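# Hang ball-filled shallow basket on stand peg by cord

## Task

Lift the shallow basket by its cord handle and hang it from the peg on the stand. It is done only if all the balls are still inside the basket when it hangs there without help from the robot.

## Robot and tools

Robot: two arms, left_arm and right_arm, each with a two-finger parallel gripper and a wrist camera. The scene frame has its origin at table-top height, midway between the nominal arm bases. +z is up, +x points out over the table, and left_arm sits on the +y side; these names do not follow image left and right. The calibrated bases are near (+0.011, +0.289, +0.046) m for left_arm and (+0.035, -0.336, +0.006) m for right_arm. Each is turned only slightly about z.

Frames: every hand pose, velocity and target that a result reports is in that arm's own base frame. Fixed cameras and the table are in the scene frame. Movement offsets run along the axes of the arm's current Hand target. On the gripper, the fingers point along +z and close along y. end_effector_position is the point between the pads, about 1 cm short of the fingertips.

Command row: 14 numbers, each in [-1, 1]. The first 7 belong to left_arm and the next 7 to right_arm, in the order dx, dy, dz, rx, ry, rz, opening. Send all 14 even if only one arm should move. dx..rz are an offset, not a pose. They count from the arm's Hand target as it stood when the action or move began, along that target's axes. A value of 1.0 equals 0.6 m or 180 degrees. rx, ry, rz form a single rotation vector. Sending the same offset again moves the arm by that amount again. opening is absolute: +1 is fully open (0.094 m) and -1 is closed. Writing 0 there closes the gripper to mid-range. To keep a gripper unchanged, repeat its present opening. Sending all six pose numbers as 0 asks the arm to go back to its Hand target. The controller limits each commanded orientation to 40 degrees from the measured one.

execute_actions(actions, cameras): actions is a list of actions. Each action is a list of up to 15 rows, one per 1/30 s step. A shorter action repeats its last row to fill out 15 steps. Every row in an action is measured from the pose at the start of that action, not from the row before it. cameras is a list of names: cam_high, cam_low, cam_left_wrist, cam_right_wrist, or ["all"]. Images come back only when you ask for them or when actions is empty. An empty list also reports the scene number.

move(target, speed, blend, opening_speed, grip_force, blocking, cameras): this drives the grippers in straight lines. target is one 14-number row, or a list of up to 15 rows. Every row is an offset from the same starting Hand targets, not from the row before it. speed is in m/s, from 0.002 to 2.9, default 0.25. Rotation is limited to twice that value in rad/s. You may give one speed, or one per target. blend, in metres, rounds corners between listed targets; 0 means stop at each one. opening_speed sets how fast the commanded opening changes, in units per second on the -1..+1 scale, minimum 0.2. Use it to close gently. grip_force is the force limit per pad in newtons, from 10 to 50. It stays in effect until you change it, and lower values close more slowly. blocking=false returns after about 0.5 s while the move continues. A move lasts at most 10 s. The line move: reports how it ended: done (within 10 mm and 2 degrees), off_target, moving, held, or fault. limits=paced means the pose was clipped, and limits=held means steps were withheld. Moves do not steer around obstacles.

wait(seconds 0-10): lets time pass while each arm holds its command. stop(): brakes a running move. zoom_image(camera, region [x0,y0,x1,y1]): enlarges a part of that camera's newest image, up to 504x504 pixels, with the origin at the top left. read_manual: returns licence text only. finished_scene(scene): ends the current scene, whose number (1 to 3) you pass. It cannot be undone. The basket must stay hung with every ball inside before you call it.

Results: end_effector_position (m) and end_effector_quat_wxyz are in each arm's base frame. Hand target is the last commanded pose after clipping. The gripper often comes to rest a few cm away from it because of friction or load, and that gap alone does not mean contact. A later command, even all zeros, pursues the target again. grip_measured uses the same scale as opening. It can read slightly wide when empty and somewhat narrower than a gripped object. The last Joint positions entry is the opening in metres. Joint torques include the arm's own weight. Joint velocities may say within noise. Tool commands lists the present commands. MOTOR HOT appears at 75 °C. At 90 °C an OVER-TEMPERATURE FAULT folds that arm away for the rest of the scene. Holding loads or keeping an arm stretched out for a long time heats the motors.

Cameras are 672x504: cam_high and cam_low are fixed, and each arm carries a wrist camera. Calibration may be off by a few mm or degrees.

Avoid: dropping the basket or spilling balls, knocking anything off the table, fast contact, pressing past a contact, and hitting the stand or the table. The arms, grippers and wrist cameras must never collide or squeeze each other, and one gripper must not close on the other's fingers. Do not strain the camera cables. Do not open the fingers while the basket is still swinging or moving. Do not route paths close to an arm's own base. Something may occasionally nudge loose objects. Move slowly, keep the basket level so the balls stay in, and release it only once the cord rests on the peg.

Each tool is called by a JSON object that holds its "method" and its "body".

## Session

{"method": "execute_actions", "body": {"actions": []}}

Scene clock: 0.00 s.
left_arm: end_effector_position=(+0.3915, +0.0459, +0.1122) grip_measured=+1.000 end_effector_quat_wxyz=(+0.577, -0.088, +0.805, +0.103) | right_arm: end_effector_position=(+0.3920, -0.0371, +0.1176) grip_measured=+1.000 end_effector_quat_wxyz=(+0.611, +0.070, +0.786, -0.059)
Joint positions: left_arm=[-0.014 1.475 0.382 0.762 -0.284 -0.028 0.094] | right_arm=[-0.026 1.501 0.33 0.919 0.155 0.032 0.094]
Joint velocities: within noise
Joint torques (N m): no reading
Heat: left arm: 27 °C; right arm: 30 °C.
Hand target: left_arm +0.3933, +0.0462, +0.1175; +0.583, -0.089, +0.801, +0.103 | right_arm +0.3941, -0.0372, +0.1240; +0.618, +0.071, +0.781, -0.059
Tool commands: left_gripper/opening=+1.0 right_gripper/opening=+1.0
camera_calibration:
cam_left_wrist: T_world_to_cam=[[0.261108, -0.962995, 0.0668078, -0.0697587], [-0.75217, -0.246346, -0.61119, 0.380118], [0.605031, 0.109336, -0.788659, -0.0512823], [0, 0, 0, 1]] pos_world=[0.335155, 0.03207, 0.19654]
cam_right_wrist: T_world_to_cam=[[-0.218279, -0.970312, 0.10416, 0.0337772], [-0.74368, 0.0962795, -0.661567, 0.377404], [0.631897, -0.221868, -0.742617, -0.0664222], [0, 0, 0, 1]] pos_world=[0.330013, -0.0182988, 0.196833]

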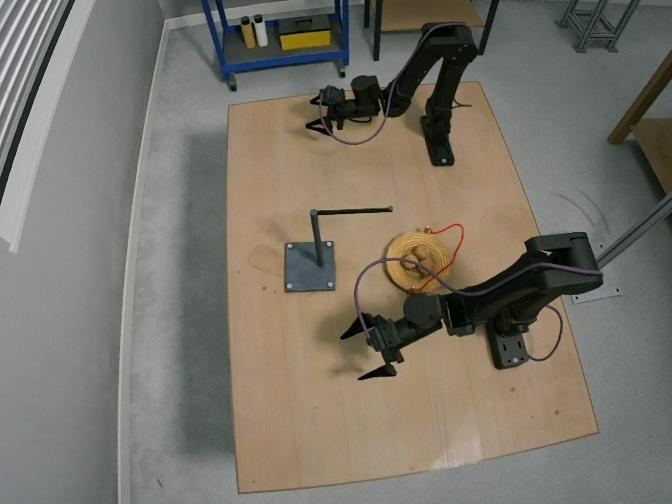

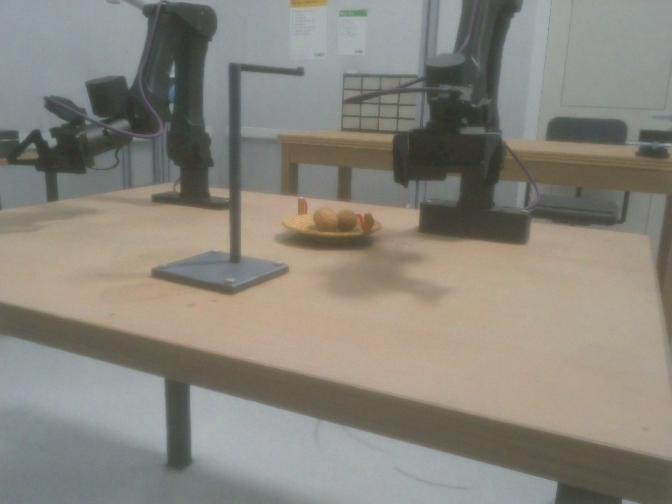

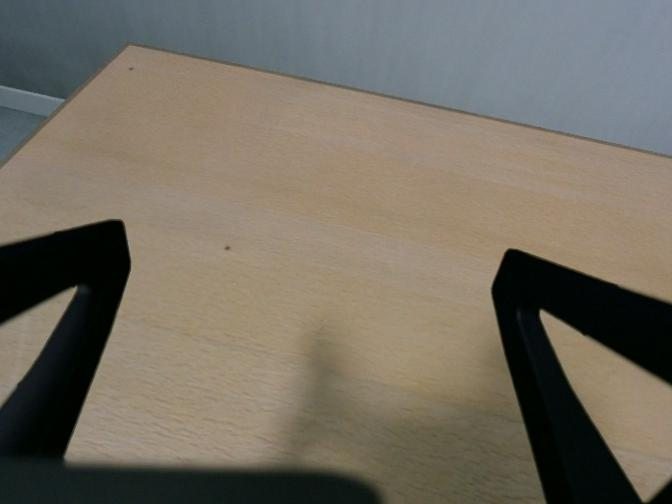

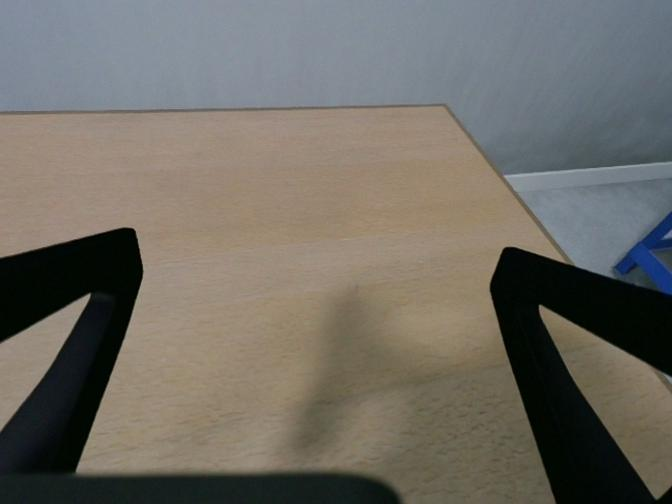

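{"method": "zoom_image", "body": {"camera": "cam_high", "region": [270, 190, 490, 310]}}

{"method": "zoom_image", "body": {"camera": "cam_low", "region": [140, 50, 420, 300]}}

Scaled by 2.291 from the camera's 672x504 image, which has a finer 960x720 frame.

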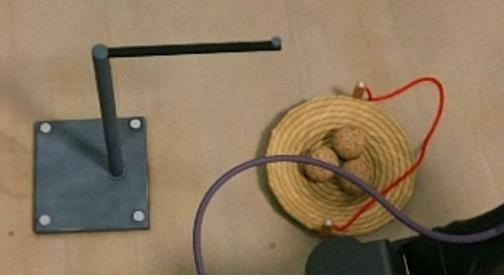

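Scaled by 1.800 from the camera's 672x504 image, which has a finer 960x720 frame.

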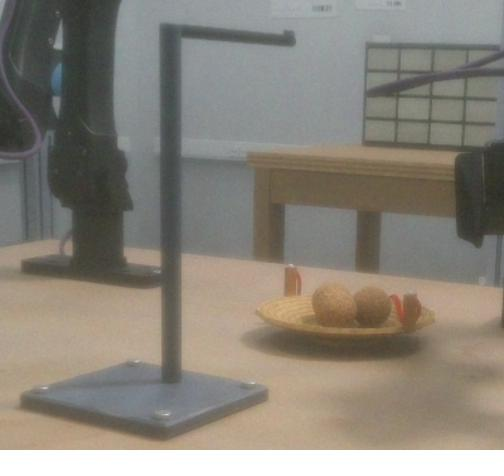

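{"method": "move", "body": {"target": [[0,0,0,0,0,0,1,-0.148,0.4005,-0.2237,-0.21,0.08,-0.129,0],[0,0,0,0,0,0,1,-0.027,0.4667,-0.736,-0.4207,0.1611,-0.2578,0]], "blend": [0.1,0], "cameras": ["all"]}}

Scene clock: 6.23 s.
left_arm: end_effector_position=(+0.3915, +0.0459, +0.1122) grip_measured=+1.000 end_effector_quat_wxyz=(+0.577, -0.088, +0.805, +0.103) | right_arm: end_effector_position=(+0.0260, +0.3146, +0.2303) grip_measured=+0.001 end_effector_quat_wxyz=(+0.261, -0.590, +0.735, +0.209)
Joint positions: left_arm=[-0.014 1.475 0.382 0.762 -0.284 -0.028 0.094] | right_arm=[1.559 1.165 1.182 -0.915 0.13 0.161 0.047]
Joint torques (N m): left_arm=[0.06 -5.15 5.27 2.16 -0.05 0] | right_arm=[0.27 -2.37 9.87 1.76 0.18 0.14]
Heat: left arm: 27 °C; right arm: 31 °C.
Hand target: left_arm +0.3933, +0.0462, +0.1175; +0.583, -0.089, +0.801, +0.103 | right_arm +0.0269, +0.3170, +0.2401; +0.268, -0.585, +0.736, +0.213
Off the commanded pose: left_arm 0.006 m, 1 deg | right_arm 0.010 m, 1 deg.
move: done
camera_calibration:
cam_left_wrist: T_world_to_cam=[[0.261108, -0.962995, 0.0668078, -0.0697587], [-0.75217, -0.246346, -0.61119, 0.380118], [0.605031, 0.109336, -0.788659, -0.0512823], [0, 0, 0, 1]] pos_world=[0.335155, 0.03207, 0.19654]
cam_right_wrist: T_world_to_cam=[[0.977208, -0.187232, 0.100047, 0.00681093], [-0.17911, -0.980163, -0.0848579, 0.337013], [0.11395, 0.0650044, -0.991358, 0.307033], [0, 0, 0, 1]] pos_world=[0.0187201, 0.311644, 0.332297]

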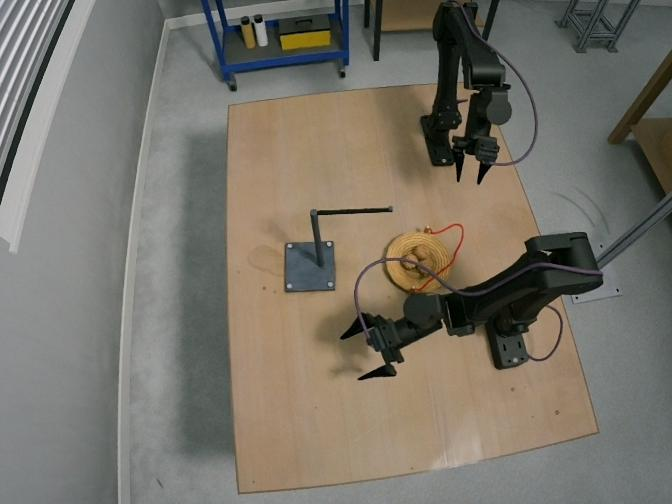

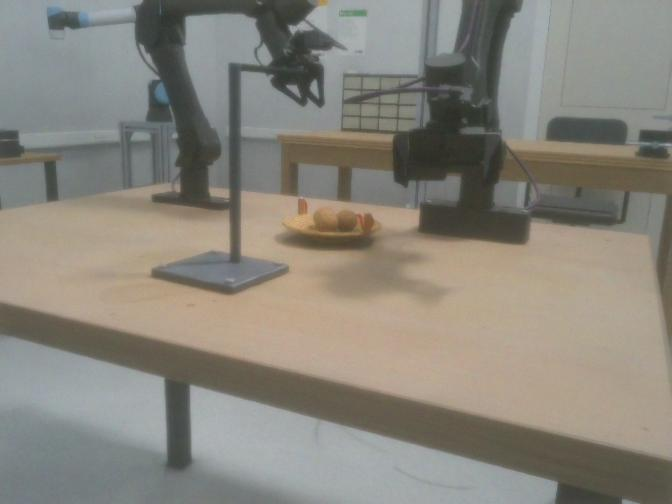

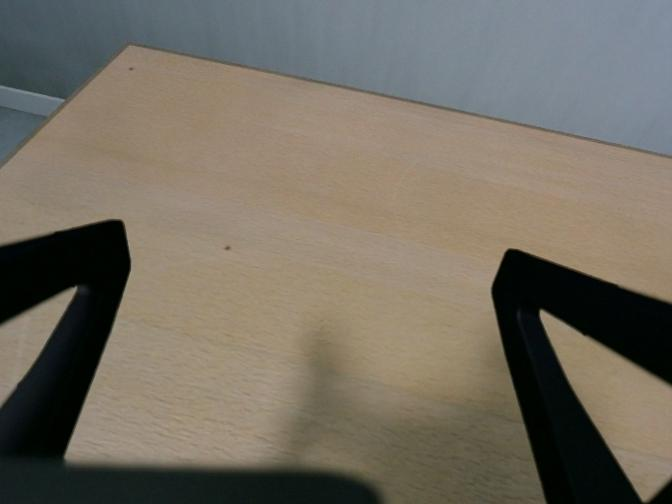

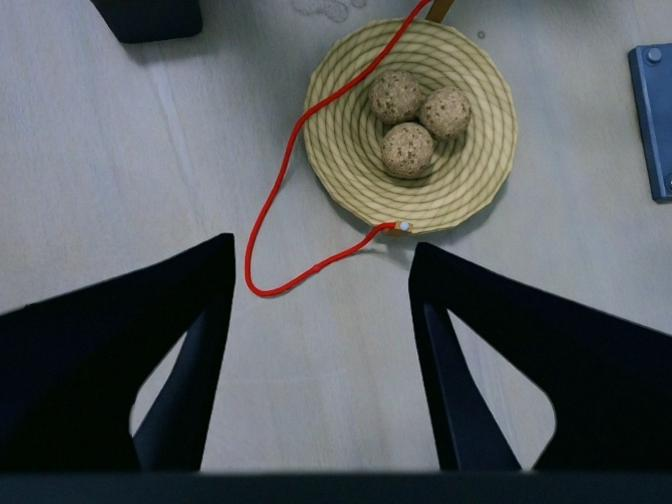

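{"method": "move", "body": {"target": [0,0,0,0,0,0,1,0.0818,0.0537,0.2405,0.0446,0.1107,0.0772,-0.1], "cameras": ["cam_low","cam_right_wrist"]}}

Scene clock: 8.53 s.
left_arm: end_effector_position=(+0.3915, +0.0459, +0.1122) grip_measured=+1.000 end_effector_quat_wxyz=(+0.577, -0.088, +0.805, +0.103) | right_arm: end_effector_position=(+0.0080, +0.3666, +0.0907) grip_measured=-0.098 end_effector_quat_wxyz=(+0.136, -0.505, +0.849, +0.076)
Joint positions: left_arm=[-0.014 1.475 0.382 0.762 -0.284 -0.028 0.094] | right_arm=[1.63 1.699 1.258 -0.865 0.171 0.535 0.042]
Joint torques (N m): left_arm=[0.06 -5.15 5.31 2.16 -0.04 0.01] | right_arm=[0.47 -6.58 9.1 1.21 0.27 0.14]
Heat: left arm: 27 °C; right arm: 32 °C.
Hand target: left_arm +0.3933, +0.0462, +0.1175; +0.583, -0.089, +0.801, +0.103 | right_arm +0.0080, +0.3780, +0.0980; +0.149, -0.500, +0.849, +0.088
Off the commanded pose: left_arm 0.006 m, 1 deg | right_arm 0.014 m, 2 deg.
move: off_target (right_arm)
camera_calibration:
cam_right_wrist: T_world_to_cam=[[0.902269, -0.421396, 0.0913013, 0.135325], [-0.429335, -0.858516, 0.280395, 0.297255], [-0.0397739, -0.292191, -0.955533, 0.296218], [0, 0, 0, 1]] pos_world=[0.0173042, 0.398776, 0.187342]
Images, in order (width x height): cam_low 672x504, cam_right_wrist 672x504.

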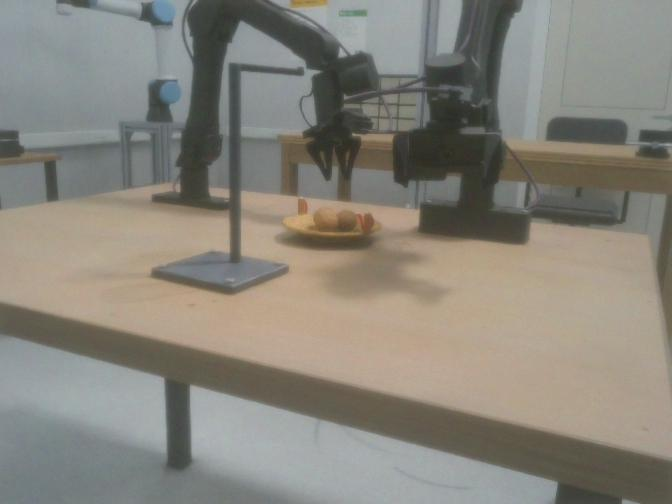

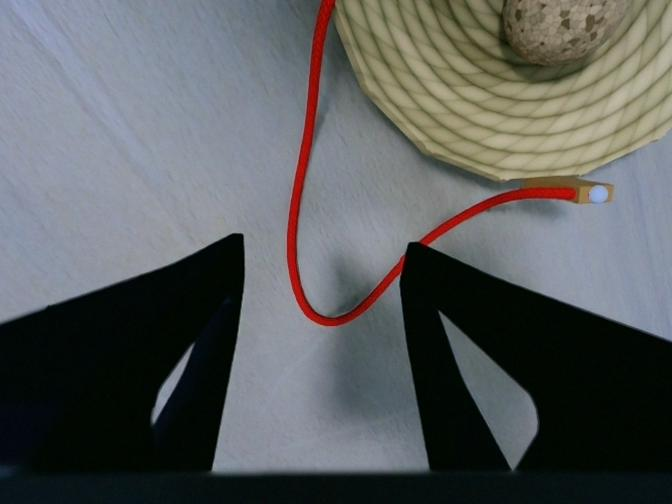

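{"method": "move", "body": {"target": [0,0,0,0,0,0,1,0.0394,0.01,0.1311,0,0,0,-0.1], "speed": 0.08, "cameras": ["cam_low","cam_right_wrist"]}}

Scene clock: 10.67 s.
left_arm: end_effector_position=(+0.3915, +0.0459, +0.1122) grip_measured=+1.000 end_effector_quat_wxyz=(+0.577, -0.088, +0.805, +0.103) | right_arm: end_effector_position=(+0.0040, +0.3844, +0.0217) grip_measured=-0.098 end_effector_quat_wxyz=(+0.143, -0.502, +0.848, +0.092)
Joint positions: left_arm=[-0.014 1.475 0.382 0.762 -0.284 -0.028 0.094] | right_arm=[1.638 1.825 1.11 -0.558 0.171 0.543 0.042]
Joint torques (N m): left_arm=[0.08 -5.12 5.3 2.17 -0.04 0.01] | right_arm=[0.46 -6.83 5.2 1.39 0.29 0.11]
Heat: left arm: 27 °C; right arm: 32 °C.
Hand target: left_arm +0.3933, +0.0462, +0.1175; +0.583, -0.089, +0.801, +0.103 | right_arm +0.0050, +0.3851, +0.0160; +0.149, -0.500, +0.849, +0.088
Off the commanded pose: left_arm 0.006 m, 1 deg | right_arm 0.006 m, 1 deg.
move: done
camera_calibration:
cam_right_wrist: T_world_to_cam=[[0.902622, -0.424254, 0.0726845, 0.154233], [-0.428184, -0.867757, 0.252302, 0.334268], [-0.0439676, -0.258855, -0.964915, 0.222739], [0, 0, 0, 1]] pos_world=[0.0137069, 0.413155, 0.119378]
Images, in order (width x height): cam_low 672x504, cam_right_wrist 672x504.

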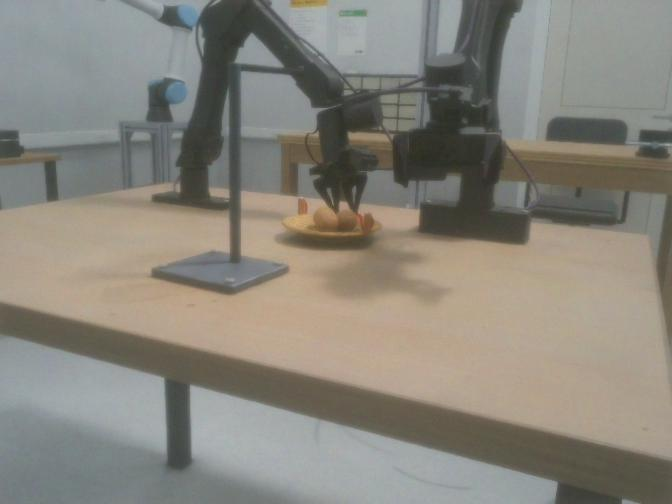

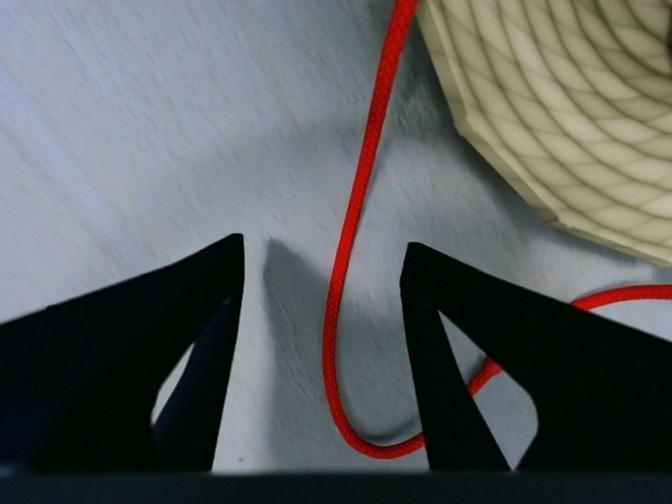

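{"method": "move", "body": {"target": [0,0,0,0,0,0,1,0.0257,0,0.012,0,0,0,-0.1], "speed": 0.05, "cameras": ["cam_right_wrist"]}}

Scene clock: 11.90 s.
left_arm: end_effector_position=(+0.3915, +0.0459, +0.1122) grip_measured=+1.000 end_effector_quat_wxyz=(+0.577, -0.088, +0.805, +0.103) | right_arm: end_effector_position=(-0.0027, +0.3737, +0.0066) grip_measured=-0.098 end_effector_quat_wxyz=(+0.140, -0.503, +0.848, +0.089)
Joint positions: left_arm=[-0.014 1.475 0.382 0.762 -0.284 -0.028 0.094] | right_arm=[1.659 1.825 1.044 -0.504 0.174 0.563 0.042]
Joint torques (N m): left_arm=[0.06 -5.16 5.27 2.16 -0.05 0.01] | right_arm=[0.42 -7.34 4.86 1.37 0.33 0.11]
Heat: left arm: 27 °C; right arm: 31 °C.
Hand target: left_arm +0.3933, +0.0462, +0.1175; +0.583, -0.089, +0.801, +0.103 | right_arm -0.0009, +0.3744, +0.0039; +0.149, -0.500, +0.849, +0.088
Off the commanded pose: left_arm 0.006 m, 1 deg | right_arm 0.003 m, 1 deg.
move: done
camera_calibration:
cam_right_wrist: T_world_to_cam=[[0.903544, -0.42212, 0.0736425, 0.156093], [-0.425992, -0.866349, 0.260713, 0.325412], [-0.0462519, -0.266936, -0.962604, 0.208106], [0, 0, 0, 1]] pos_world=[0.00721146, 0.403361, 0.10399]
Images, in order (width x height): cam_right_wrist 672x504.

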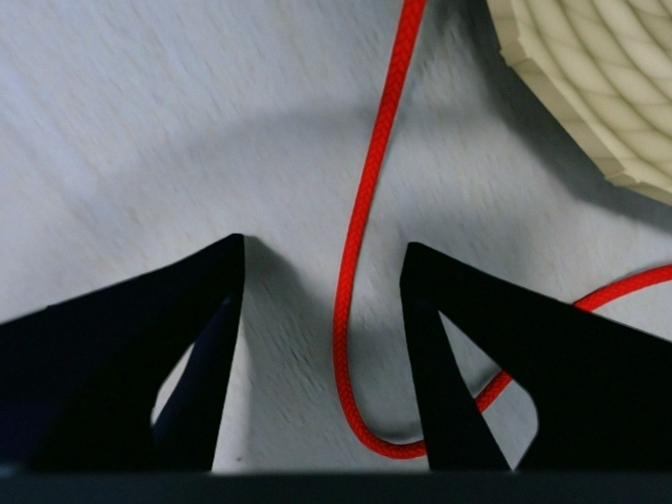

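{"method": "move", "body": {"target": [0,0,0,0,0,0,1,0,0,0,0,0,0,-1], "opening_speed": 1, "cameras": ["cam_right_wrist"]}}

Scene clock: 13.07 s.
left_arm: end_effector_position=(+0.3915, +0.0459, +0.1122) grip_measured=+1.000 end_effector_quat_wxyz=(+0.577, -0.088, +0.805, +0.103) | right_arm: end_effector_position=(-0.0026, +0.3740, +0.0067) grip_measured=-0.986 end_effector_quat_wxyz=(+0.141, -0.503, +0.848, +0.090)
Joint positions: left_arm=[-0.014 1.475 0.382 0.762 -0.284 -0.028 0.094] | right_arm=[1.659 1.825 1.044 -0.503 0.174 0.563 0.001]
Joint torques (N m): left_arm=[0.09 -5.14 5.27 2.16 -0.04 0.01] | right_arm=[0.4 -7.36 4.86 1.35 0.32 0.11]
Heat: left arm: 27 °C; right arm: 31 °C.
Hand target: left_arm +0.3933, +0.0462, +0.1175; +0.583, -0.089, +0.801, +0.103 | right_arm -0.0009, +0.3745, +0.0039; +0.149, -0.500, +0.849, +0.088
Off the commanded pose: left_arm 0.006 m, 1 deg | right_arm 0.003 m, 1 deg.
move: done
camera_calibration:
cam_right_wrist: T_world_to_cam=[[0.903382, -0.422464, 0.0736626, 0.156168], [-0.42639, -0.866546, 0.259403, 0.325707], [-0.0457561, -0.265749, -0.962956, 0.207882], [0, 0, 0, 1]] pos_world=[0.00731062, 0.40346, 0.104188]
Images, in order (width x height): cam_right_wrist 672x504.

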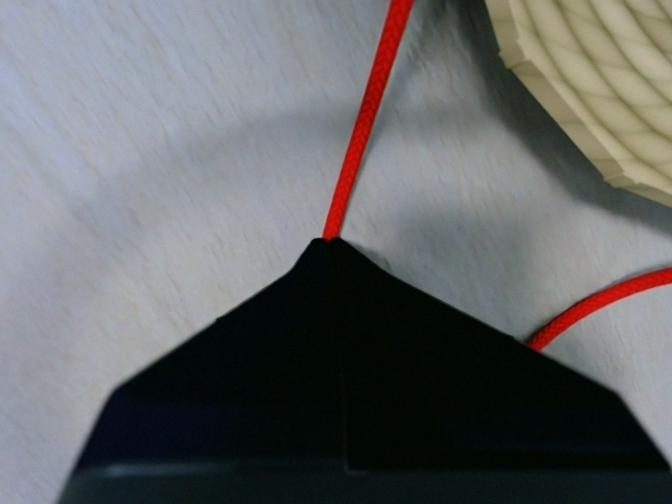

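{"method": "move", "body": {"target": [0,0,0,0,0,0,1,-0.24,-0.132,-0.1893,0,0,0,-1], "speed": 0.15, "cameras": ["cam_high","cam_low","cam_right_wrist"]}}

Scene clock: 15.33 s.
left_arm: end_effector_position=(+0.3915, +0.0459, +0.1122) grip_measured=+1.000 end_effector_quat_wxyz=(+0.577, -0.088, +0.805, +0.103) | right_arm: end_effector_position=(+0.1160, +0.4163, +0.1587) grip_measured=-0.986 end_effector_quat_wxyz=(+0.153, -0.496, +0.850, +0.087)
Joint positions: left_arm=[-0.014 1.475 0.382 0.762 -0.284 -0.028 0.094] | right_arm=[1.339 1.87 1.722 -1.084 0.1 0.264 0.001]
Joint torques (N m): left_arm=[0.06 -5.15 5.29 2.16 -0.04 0.01] | right_arm=[0.06 -7.58 9.25 1.1 0 -0.02]
Heat: left arm: 28 °C; right arm: 32 °C.
Hand target: left_arm +0.3933, +0.0462, +0.1175; +0.583, -0.089, +0.801, +0.103 | right_arm +0.1153, +0.4204, +0.1600; +0.149, -0.500, +0.849, +0.088
Off the commanded pose: left_arm 0.006 m, 1 deg | right_arm 0.004 m, 1 deg.
move: done
camera_calibration:
cam_right_wrist: T_world_to_cam=[[0.894612, -0.437773, 0.0895769, 0.0606621], [-0.445903, -0.861609, 0.242489, 0.376401], [-0.0289749, -0.256876, -0.96601, 0.365834], [0, 0, 0, 1]] pos_world=[0.124169, 0.44484, 0.256692]
Images, in order (width x height): cam_high 672x504, cam_low 672x504, cam_right_wrist 672x504.

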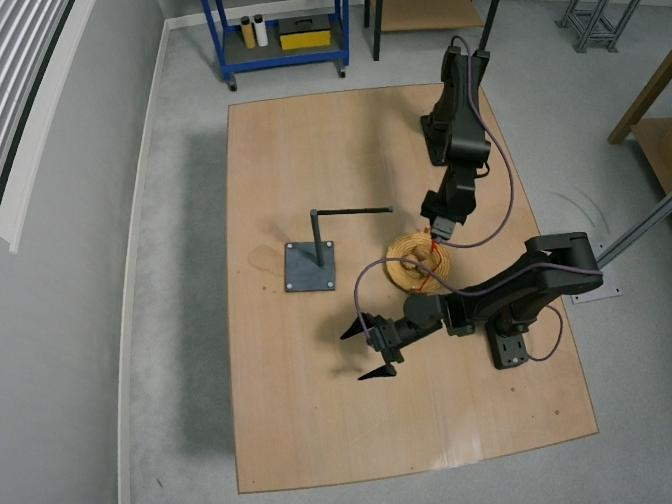

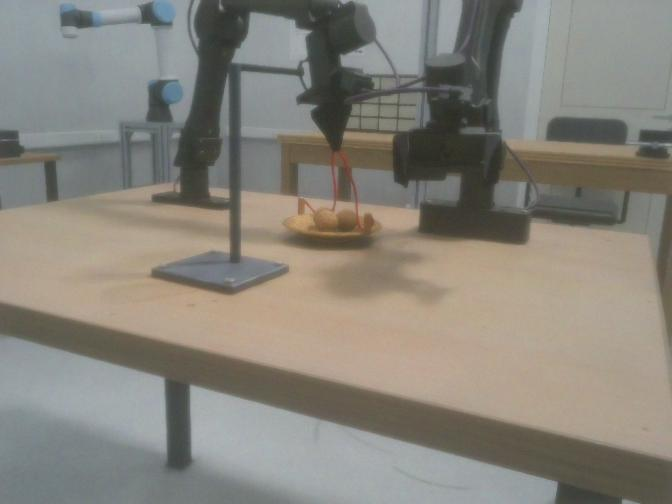

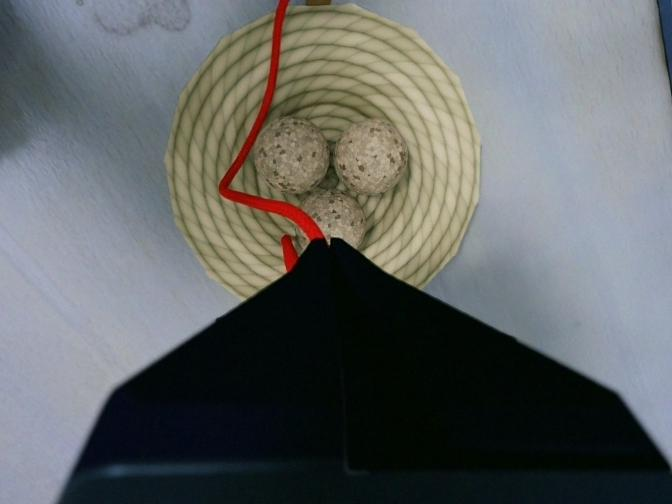

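{"method": "move", "body": {"target": [0,0,0,0,0,0,1,-0.0417,-0.0163,-0.0398,0,0,0,-1], "speed": 0.08, "cameras": ["cam_low","cam_right_wrist"]}}

{"method": "zoom_image", "body": {"camera": "cam_low", "region": [220, 50, 420, 260]}}

Scene clock: 16.67 s.
left_arm: end_effector_position=(+0.3915, +0.0459, +0.1122) grip_measured=+1.000 end_effector_quat_wxyz=(+0.577, -0.088, +0.805, +0.103) | right_arm: end_effector_position=(+0.1307, +0.4254, +0.1905) grip_measured=-0.986 end_effector_quat_wxyz=(+0.153, -0.498, +0.849, +0.087)
Joint positions: left_arm=[-0.014 1.475 0.382 0.762 -0.284 -0.028 0.094] | right_arm=[1.307 1.945 1.951 -1.235 0.089 0.231 0.001]
Joint torques (N m): left_arm=[0.09 -5.12 5.29 2.17 -0.05 0.01] | right_arm=[-0.18 -7.88 9.2 1.08 -0.01 -0.04]
Heat: left arm: 28 °C; right arm: 32 °C.
Hand target: left_arm +0.3933, +0.0462, +0.1175; +0.583, -0.089, +0.801, +0.103 | right_arm +0.1313, +0.4291, +0.1908; +0.149, -0.500, +0.849, +0.088
Off the commanded pose: left_arm 0.006 m, 1 deg | right_arm 0.004 m, 0 deg.
move: done
camera_calibration:
cam_right_wrist: T_world_to_cam=[[0.895774, -0.435293, 0.0900525, 0.0473178], [-0.443649, -0.862893, 0.242058, 0.383463], [-0.0276604, -0.256781, -0.966074, 0.399011], [0, 0, 0, 1]] pos_world=[0.138774, 0.453943, 0.288393]
Images, in order (width x height): cam_low 672x504, cam_right_wrist 672x504.

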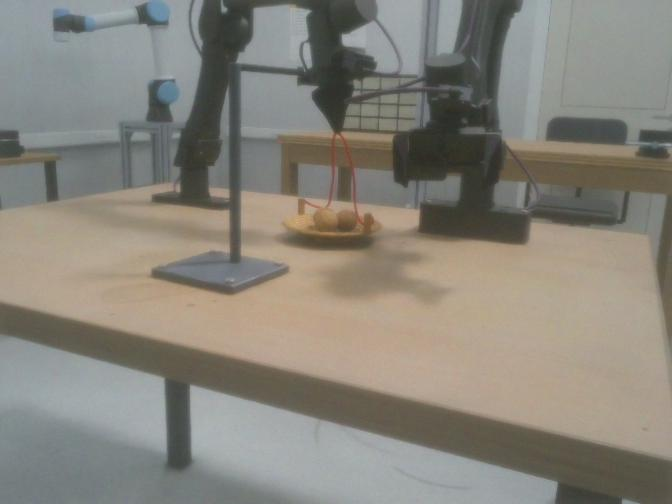

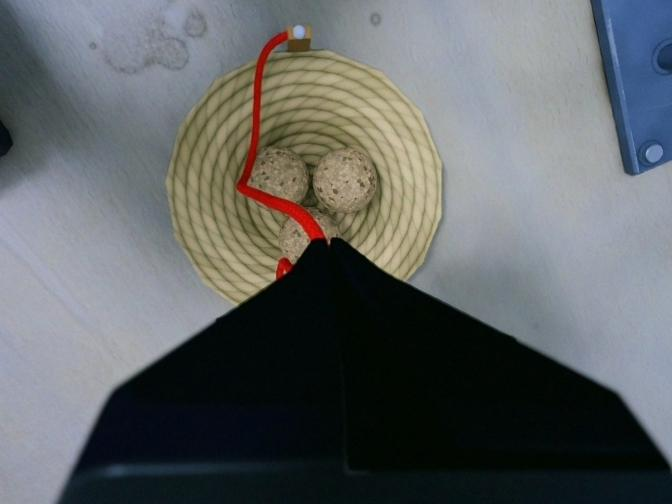

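Scaled by 2.400 from the camera's 672x504 image, which has a finer 960x720 frame.

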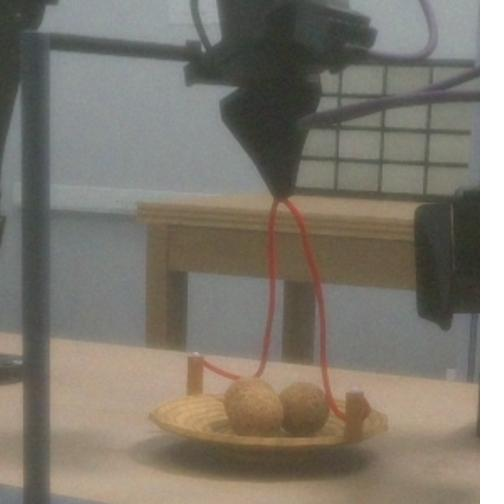

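{"method": "move", "body": {"target": [0,0,0,0,0,0,1,-0.0133,-0.0077,-0.0573,0,0,0,-1], "speed": 0.08, "cameras": ["cam_low","cam_right_wrist"]}}

{"method": "zoom_image", "body": {"camera": "cam_low", "region": [220, 50, 420, 260]}}

Scene clock: 18.03 s.
left_arm: end_effector_position=(+0.3915, +0.0459, +0.1122) grip_measured=+1.000 end_effector_quat_wxyz=(+0.577, -0.088, +0.805, +0.103) | right_arm: end_effector_position=(+0.1320, +0.4206, +0.2261) grip_measured=-0.986 end_effector_quat_wxyz=(+0.153, -0.499, +0.849, +0.087)
Joint positions: left_arm=[-0.014 1.475 0.382 0.762 -0.284 -0.028 0.094] | right_arm=[1.3 1.98 2.149 -1.396 0.086 0.222 0.001]
Joint torques (N m): left_arm=[0.09 -5.15 5.29 2.16 -0.04 0] | right_arm=[-0.38 -7.94 8.69 1.09 -0.02 -0.03]
Heat: left arm: 28 °C; right arm: 32 °C.
Hand target: left_arm +0.3933, +0.0462, +0.1175; +0.583, -0.089, +0.801, +0.103 | right_arm +0.1333, +0.4232, +0.2258; +0.149, -0.500, +0.849, +0.088
Off the commanded pose: left_arm 0.006 m, 1 deg | right_arm 0.003 m, 0 deg.
move: done
camera_calibration:
cam_right_wrist: T_world_to_cam=[[0.896785, -0.433245, 0.0898614, 0.0399823], [-0.441668, -0.864327, 0.240557, 0.371938], [-0.0265503, -0.255417, -0.966466, 0.43163], [0, 0, 0, 1]] pos_world=[0.139878, 0.449044, 0.324091]
Images, in order (width x height): cam_low 672x504, cam_right_wrist 672x504.

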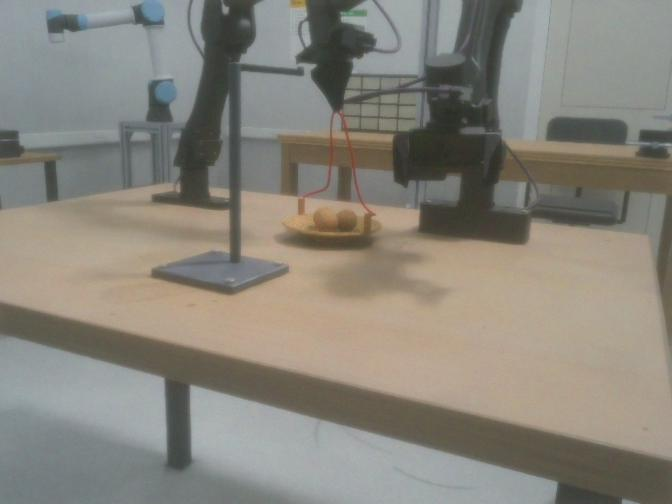

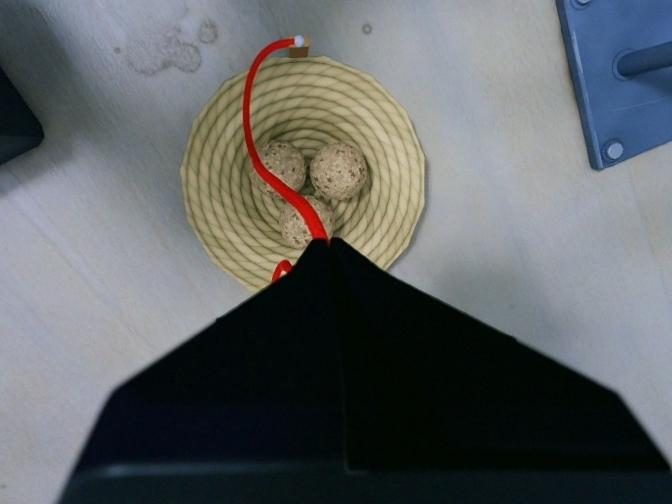

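Scaled by 2.400 from the camera's 672x504 image, which has a finer 960x720 frame.

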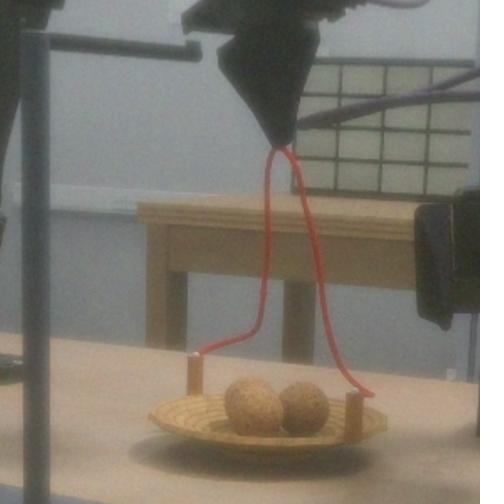

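{"method": "move", "body": {"target": [0,0,0,0,0,0,1,-0.0114,0,-0.0313,0,0,0,-1], "speed": 0.05, "cameras": ["cam_low","cam_right_wrist"]}}

{"method": "zoom_image", "body": {"camera": "cam_low", "region": [220, 50, 420, 260]}}

Scene clock: 19.30 s.
left_arm: end_effector_position=(+0.3915, +0.0459, +0.1122) grip_measured=+1.000 end_effector_quat_wxyz=(+0.577, -0.088, +0.805, +0.103) | right_arm: end_effector_position=(+0.1319, +0.4207, +0.2471) grip_measured=-0.986 end_effector_quat_wxyz=(+0.154, -0.499, +0.849, +0.088)
Joint positions: left_arm=[-0.014 1.475 0.382 0.762 -0.284 -0.028 0.094] | right_arm=[1.3 2.036 2.327 -1.516 0.086 0.222 0.001]
Joint torques (N m): left_arm=[0.06 -5.14 5.27 2.17 -0.05 0.01] | right_arm=[-0.39 -7.95 8.38 1.09 -0.02 -0.03]
Heat: left arm: 28 °C; right arm: 32 °C.
Hand target: left_arm +0.3933, +0.0462, +0.1175; +0.583, -0.089, +0.801, +0.103 | right_arm +0.1332, +0.4232, +0.2458; +0.149, -0.500, +0.849, +0.088
Off the commanded pose: left_arm 0.006 m, 1 deg | right_arm 0.003 m, 1 deg.
move: done
camera_calibration:
cam_right_wrist: T_world_to_cam=[[0.896831, -0.433257, 0.0893434, 0.0382295], [-0.441576, -0.864646, 0.23958, 0.367267], [-0.0265495, -0.254315, -0.966757, 0.451503], [0, 0, 0, 1]] pos_world=[0.139878, 0.448943, 0.345089]
Images, in order (width x height): cam_low 672x504, cam_right_wrist 672x504.

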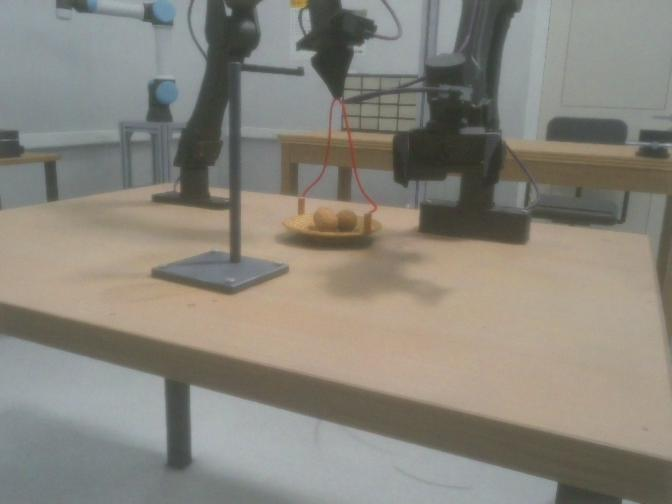

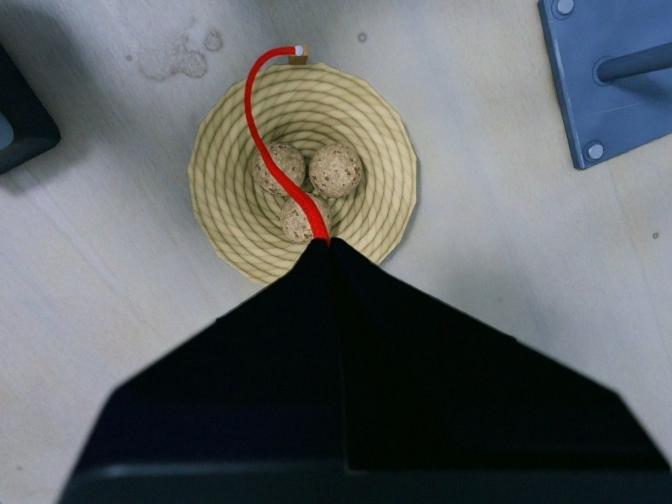

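Scaled by 2.400 from the camera's 672x504 image, which has a finer 960x720 frame.

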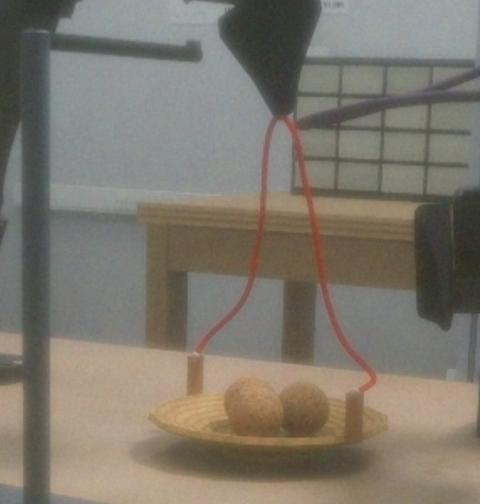

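{"method": "move", "body": {"target": [0,0,0,0,0,0,1,-0.0137,0,-0.0376,0,0,0,-1], "speed": 0.04, "cameras": ["cam_low","cam_right_wrist"]}}

{"method": "zoom_image", "body": {"camera": "cam_low", "region": [220, 50, 420, 260]}}

Scene clock: 20.30 s.
left_arm: end_effector_position=(+0.3915, +0.0459, +0.1122) grip_measured=+1.000 end_effector_quat_wxyz=(+0.577, -0.088, +0.805, +0.103) | right_arm: end_effector_position=(+0.1322, +0.4216, +0.2637) grip_measured=-0.986 end_effector_quat_wxyz=(+0.164, -0.498, +0.846, +0.098)
Joint positions: left_arm=[-0.014 1.475 0.382 0.762 -0.284 -0.028 0.094] | right_arm=[1.3 2.056 2.424 -1.563 0.086 0.219 0.001]
Joint torques (N m): left_arm=[0.08 -5.16 5.27 2.16 -0.05 0] | right_arm=[-0.36 -9.13 8.1 1.23 -0.01 -0.02]
Heat: left arm: 28 °C; right arm: 32 °C.
Hand target: left_arm +0.3933, +0.0462, +0.1175; +0.583, -0.089, +0.801, +0.103 | right_arm +0.1333, +0.4233, +0.2699; +0.150, -0.500, +0.849, +0.088
Off the commanded pose: left_arm 0.006 m, 1 deg | right_arm 0.006 m, 2 deg.
joint sent to its limit (right arm) — joint 4 (wrist pitch), lower limit. The joint targets are off in orientation, not in position.
move: done
camera_calibration:
cam_right_wrist: T_world_to_cam=[[0.897568, -0.432511, 0.0854714, 0.0376204], [-0.44055, -0.872439, 0.211581, 0.374766], [-0.0169427, -0.227563, -0.973616, 0.457015], [0, 0, 0, 1]] pos_world=[0.139079, 0.447231, 0.362448]
Images, in order (width x height): cam_low 672x504, cam_right_wrist 672x504.

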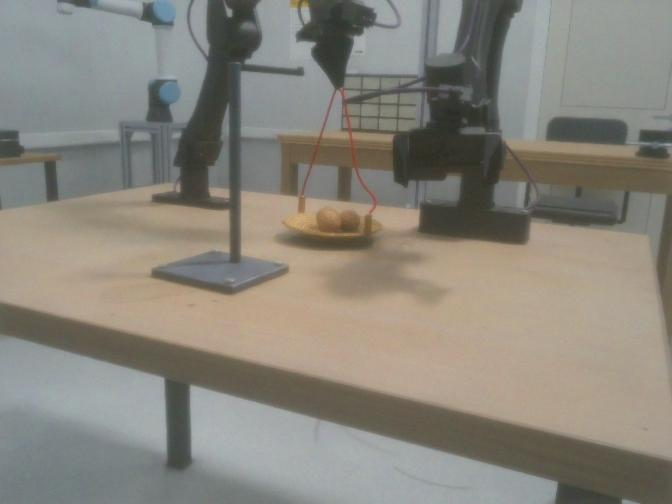

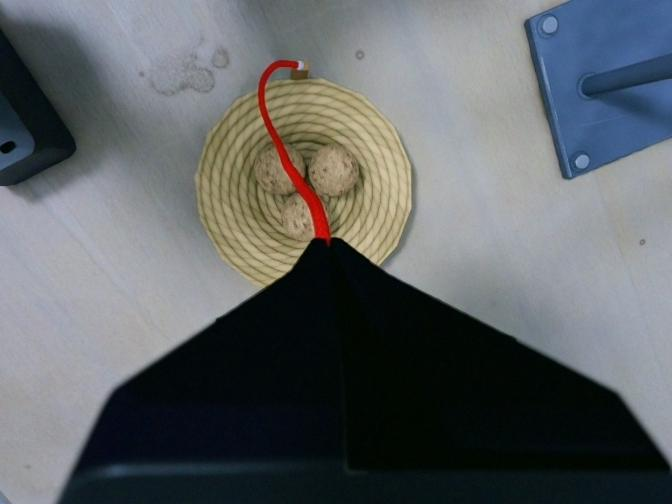

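Scaled by 2.400 from the camera's 672x504 image, which has a finer 960x720 frame.

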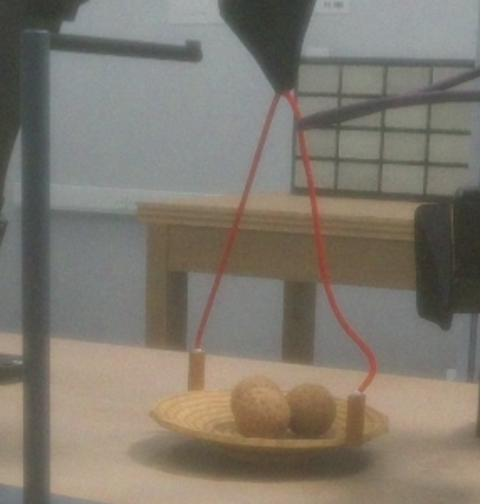

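{"method": "move", "body": {"target": [[0,0,0,0,0,0,1,0.004,0,-0.012,0,-0.139,0,-1],[0,0,0,0,0,0,1,0.0048,0,-0.0372,0,-0.139,0,-1]], "speed": 0.04, "cameras": ["cam_high","cam_low","cam_right_wrist"]}}

{"method": "zoom_image", "body": {"camera": "cam_low", "region": [220, 50, 420, 260]}}

Scene clock: 26.73 s.
left_arm: end_effector_position=(+0.3915, +0.0459, +0.1122) grip_measured=+1.000 end_effector_quat_wxyz=(+0.577, -0.088, +0.805, +0.103) | right_arm: end_effector_position=(+0.1283, +0.4181, +0.2623) grip_measured=-0.986 end_effector_quat_wxyz=(+0.306, -0.477, +0.804, +0.180)
Joint positions: left_arm=[-0.014 1.475 0.382 0.762 -0.284 -0.028 0.094] | right_arm=[1.346 1.62 1.655 -0.9 0.184 0.208 0.001]
Joint torques (N m): left_arm=[0.08 -5.11 5.29 2.16 -0.04 0.01] | right_arm=[0.43 -9.95 9.91 1.79 0.26 0.02]
Heat: left arm: 28 °C; right arm: 32 °C.
Hand target: left_arm +0.3933, +0.0462, +0.1175; +0.583, -0.089, +0.801, +0.103 | right_arm +0.1283, +0.4142, +0.2901; +0.330, -0.469, +0.796, +0.194
Off the commanded pose: left_arm 0.006 m, 1 deg | right_arm 0.028 m, 3 deg.
move: off_target (right_arm)
camera_calibration:
cam_right_wrist: T_world_to_cam=[[0.883751, -0.456365, 0.103511, 0.0467431], [-0.443373, -0.887334, -0.126724, 0.465614], [0.149681, 0.0660987, -0.986522, 0.314014], [0, 0, 0, 1]] pos_world=[0.118129, 0.413731, 0.363948]
Images, in order (width x height): cam_high 672x504, cam_low 672x504, cam_right_wrist 672x504.

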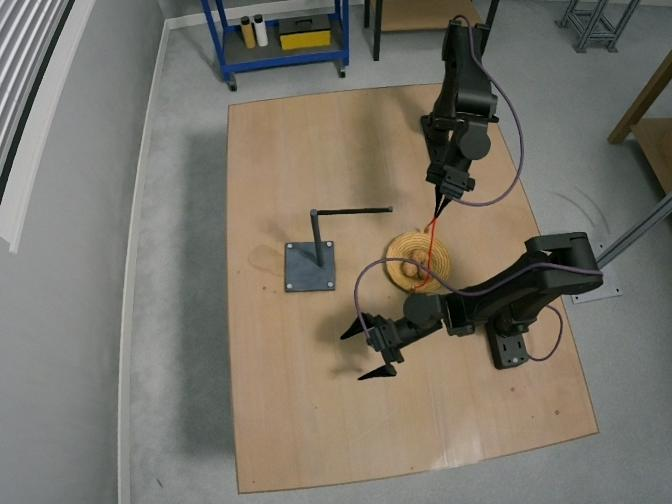

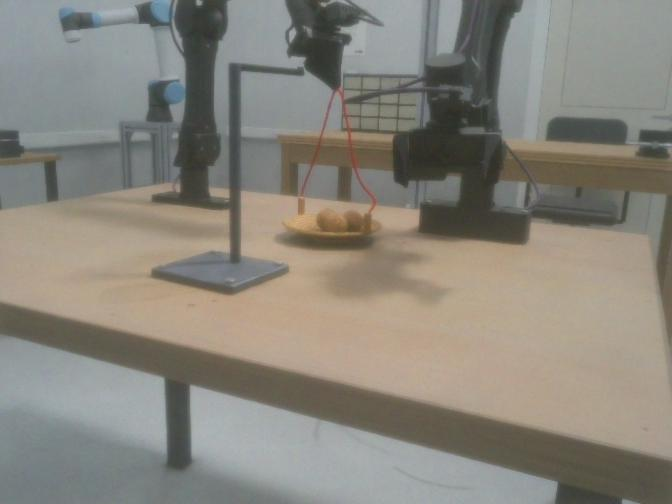

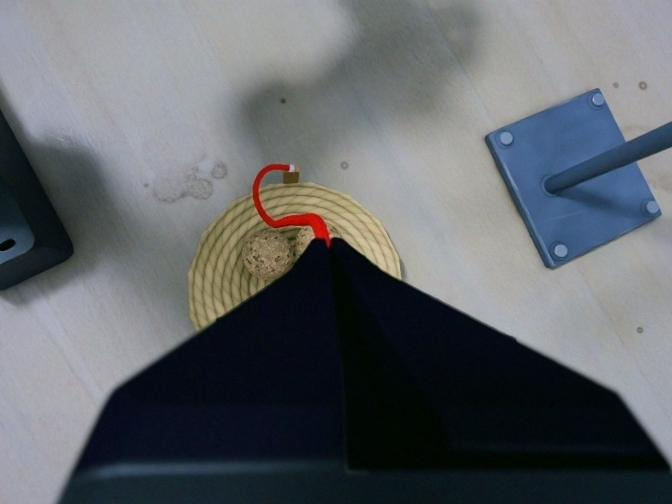

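Scaled by 2.400 from the camera's 672x504 image, which has a finer 960x720 frame.

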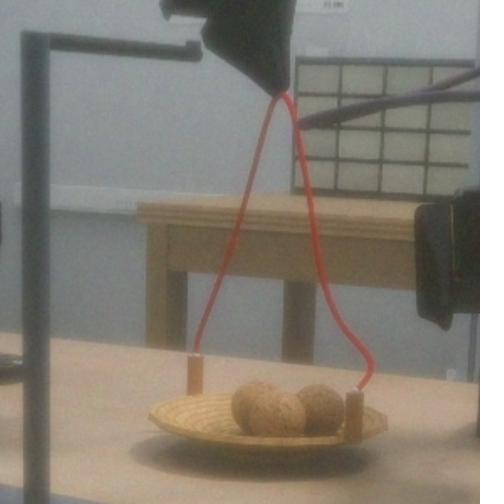

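{"method": "move", "body": {"target": [0,0,0,0,0,0,1,-0.024,0,-0.024,0,0,0,-1], "speed": 0.03, "cameras": ["cam_low","cam_right_wrist"]}}

{"method": "zoom_image", "body": {"camera": "cam_low", "region": [220, 50, 420, 260]}}

Scene clock: 28.23 s.
left_arm: end_effector_position=(+0.3915, +0.0459, +0.1122) grip_measured=+1.000 end_effector_quat_wxyz=(+0.577, -0.088, +0.805, +0.103) | right_arm: end_effector_position=(+0.1262, +0.4090, +0.2903) grip_measured=-0.986 end_effector_quat_wxyz=(+0.306, -0.477, +0.804, +0.180)
Joint positions: left_arm=[-0.014 1.475 0.382 0.762 -0.284 -0.028 0.094] | right_arm=[1.346 1.62 1.771 -1.016 0.184 0.208 0.001]
Joint torques (N m): left_arm=[0.06 -5.15 5.26 2.16 -0.05 0.01] | right_arm=[0.47 -7.08 10.14 2.09 0.3 0.02]
Heat: left arm: 28 °C; right arm: 32 °C.
Hand target: left_arm +0.3933, +0.0462, +0.1175; +0.583, -0.089, +0.801, +0.103 | right_arm +0.1283, +0.4141, +0.3104; +0.330, -0.469, +0.796, +0.194
Off the commanded pose: left_arm 0.006 m, 1 deg | right_arm 0.021 m, 3 deg.
move: off_target (right_arm)
camera_calibration:
cam_right_wrist: T_world_to_cam=[[0.883695, -0.45653, 0.10326, 0.0416282], [-0.443384, -0.887167, -0.127852, 0.460354], [0.149977, 0.0671984, -0.986403, 0.342038], [0, 0, 0, 1]] pos_world=[0.116029, 0.404431, 0.391946]
Images, in order (width x height): cam_low 672x504, cam_right_wrist 672x504.

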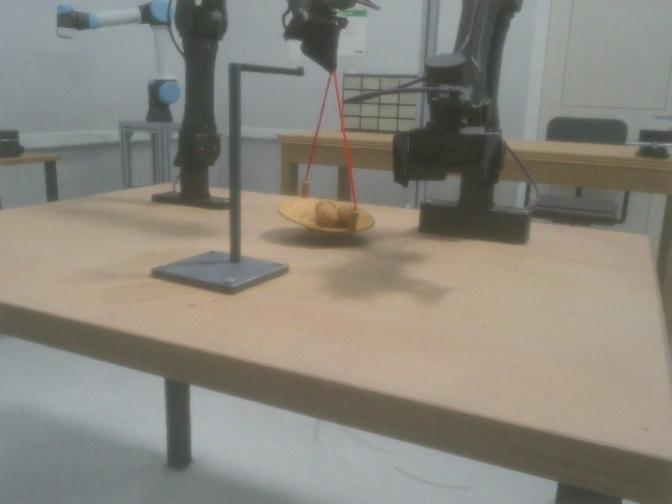

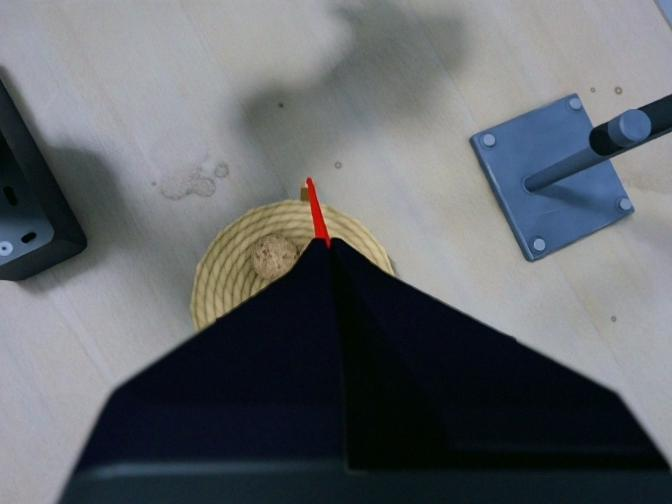

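Scaled by 2.400 from the camera's 672x504 image, which has a finer 960x720 frame.

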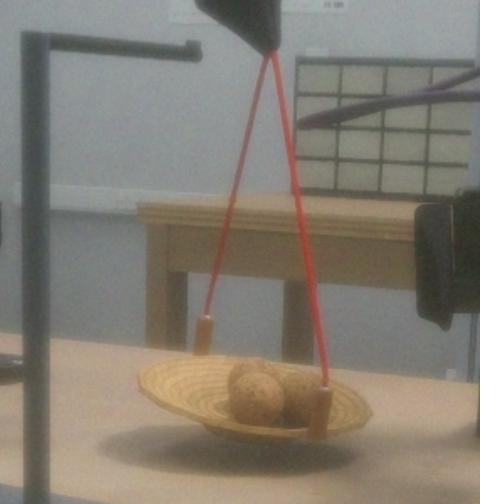

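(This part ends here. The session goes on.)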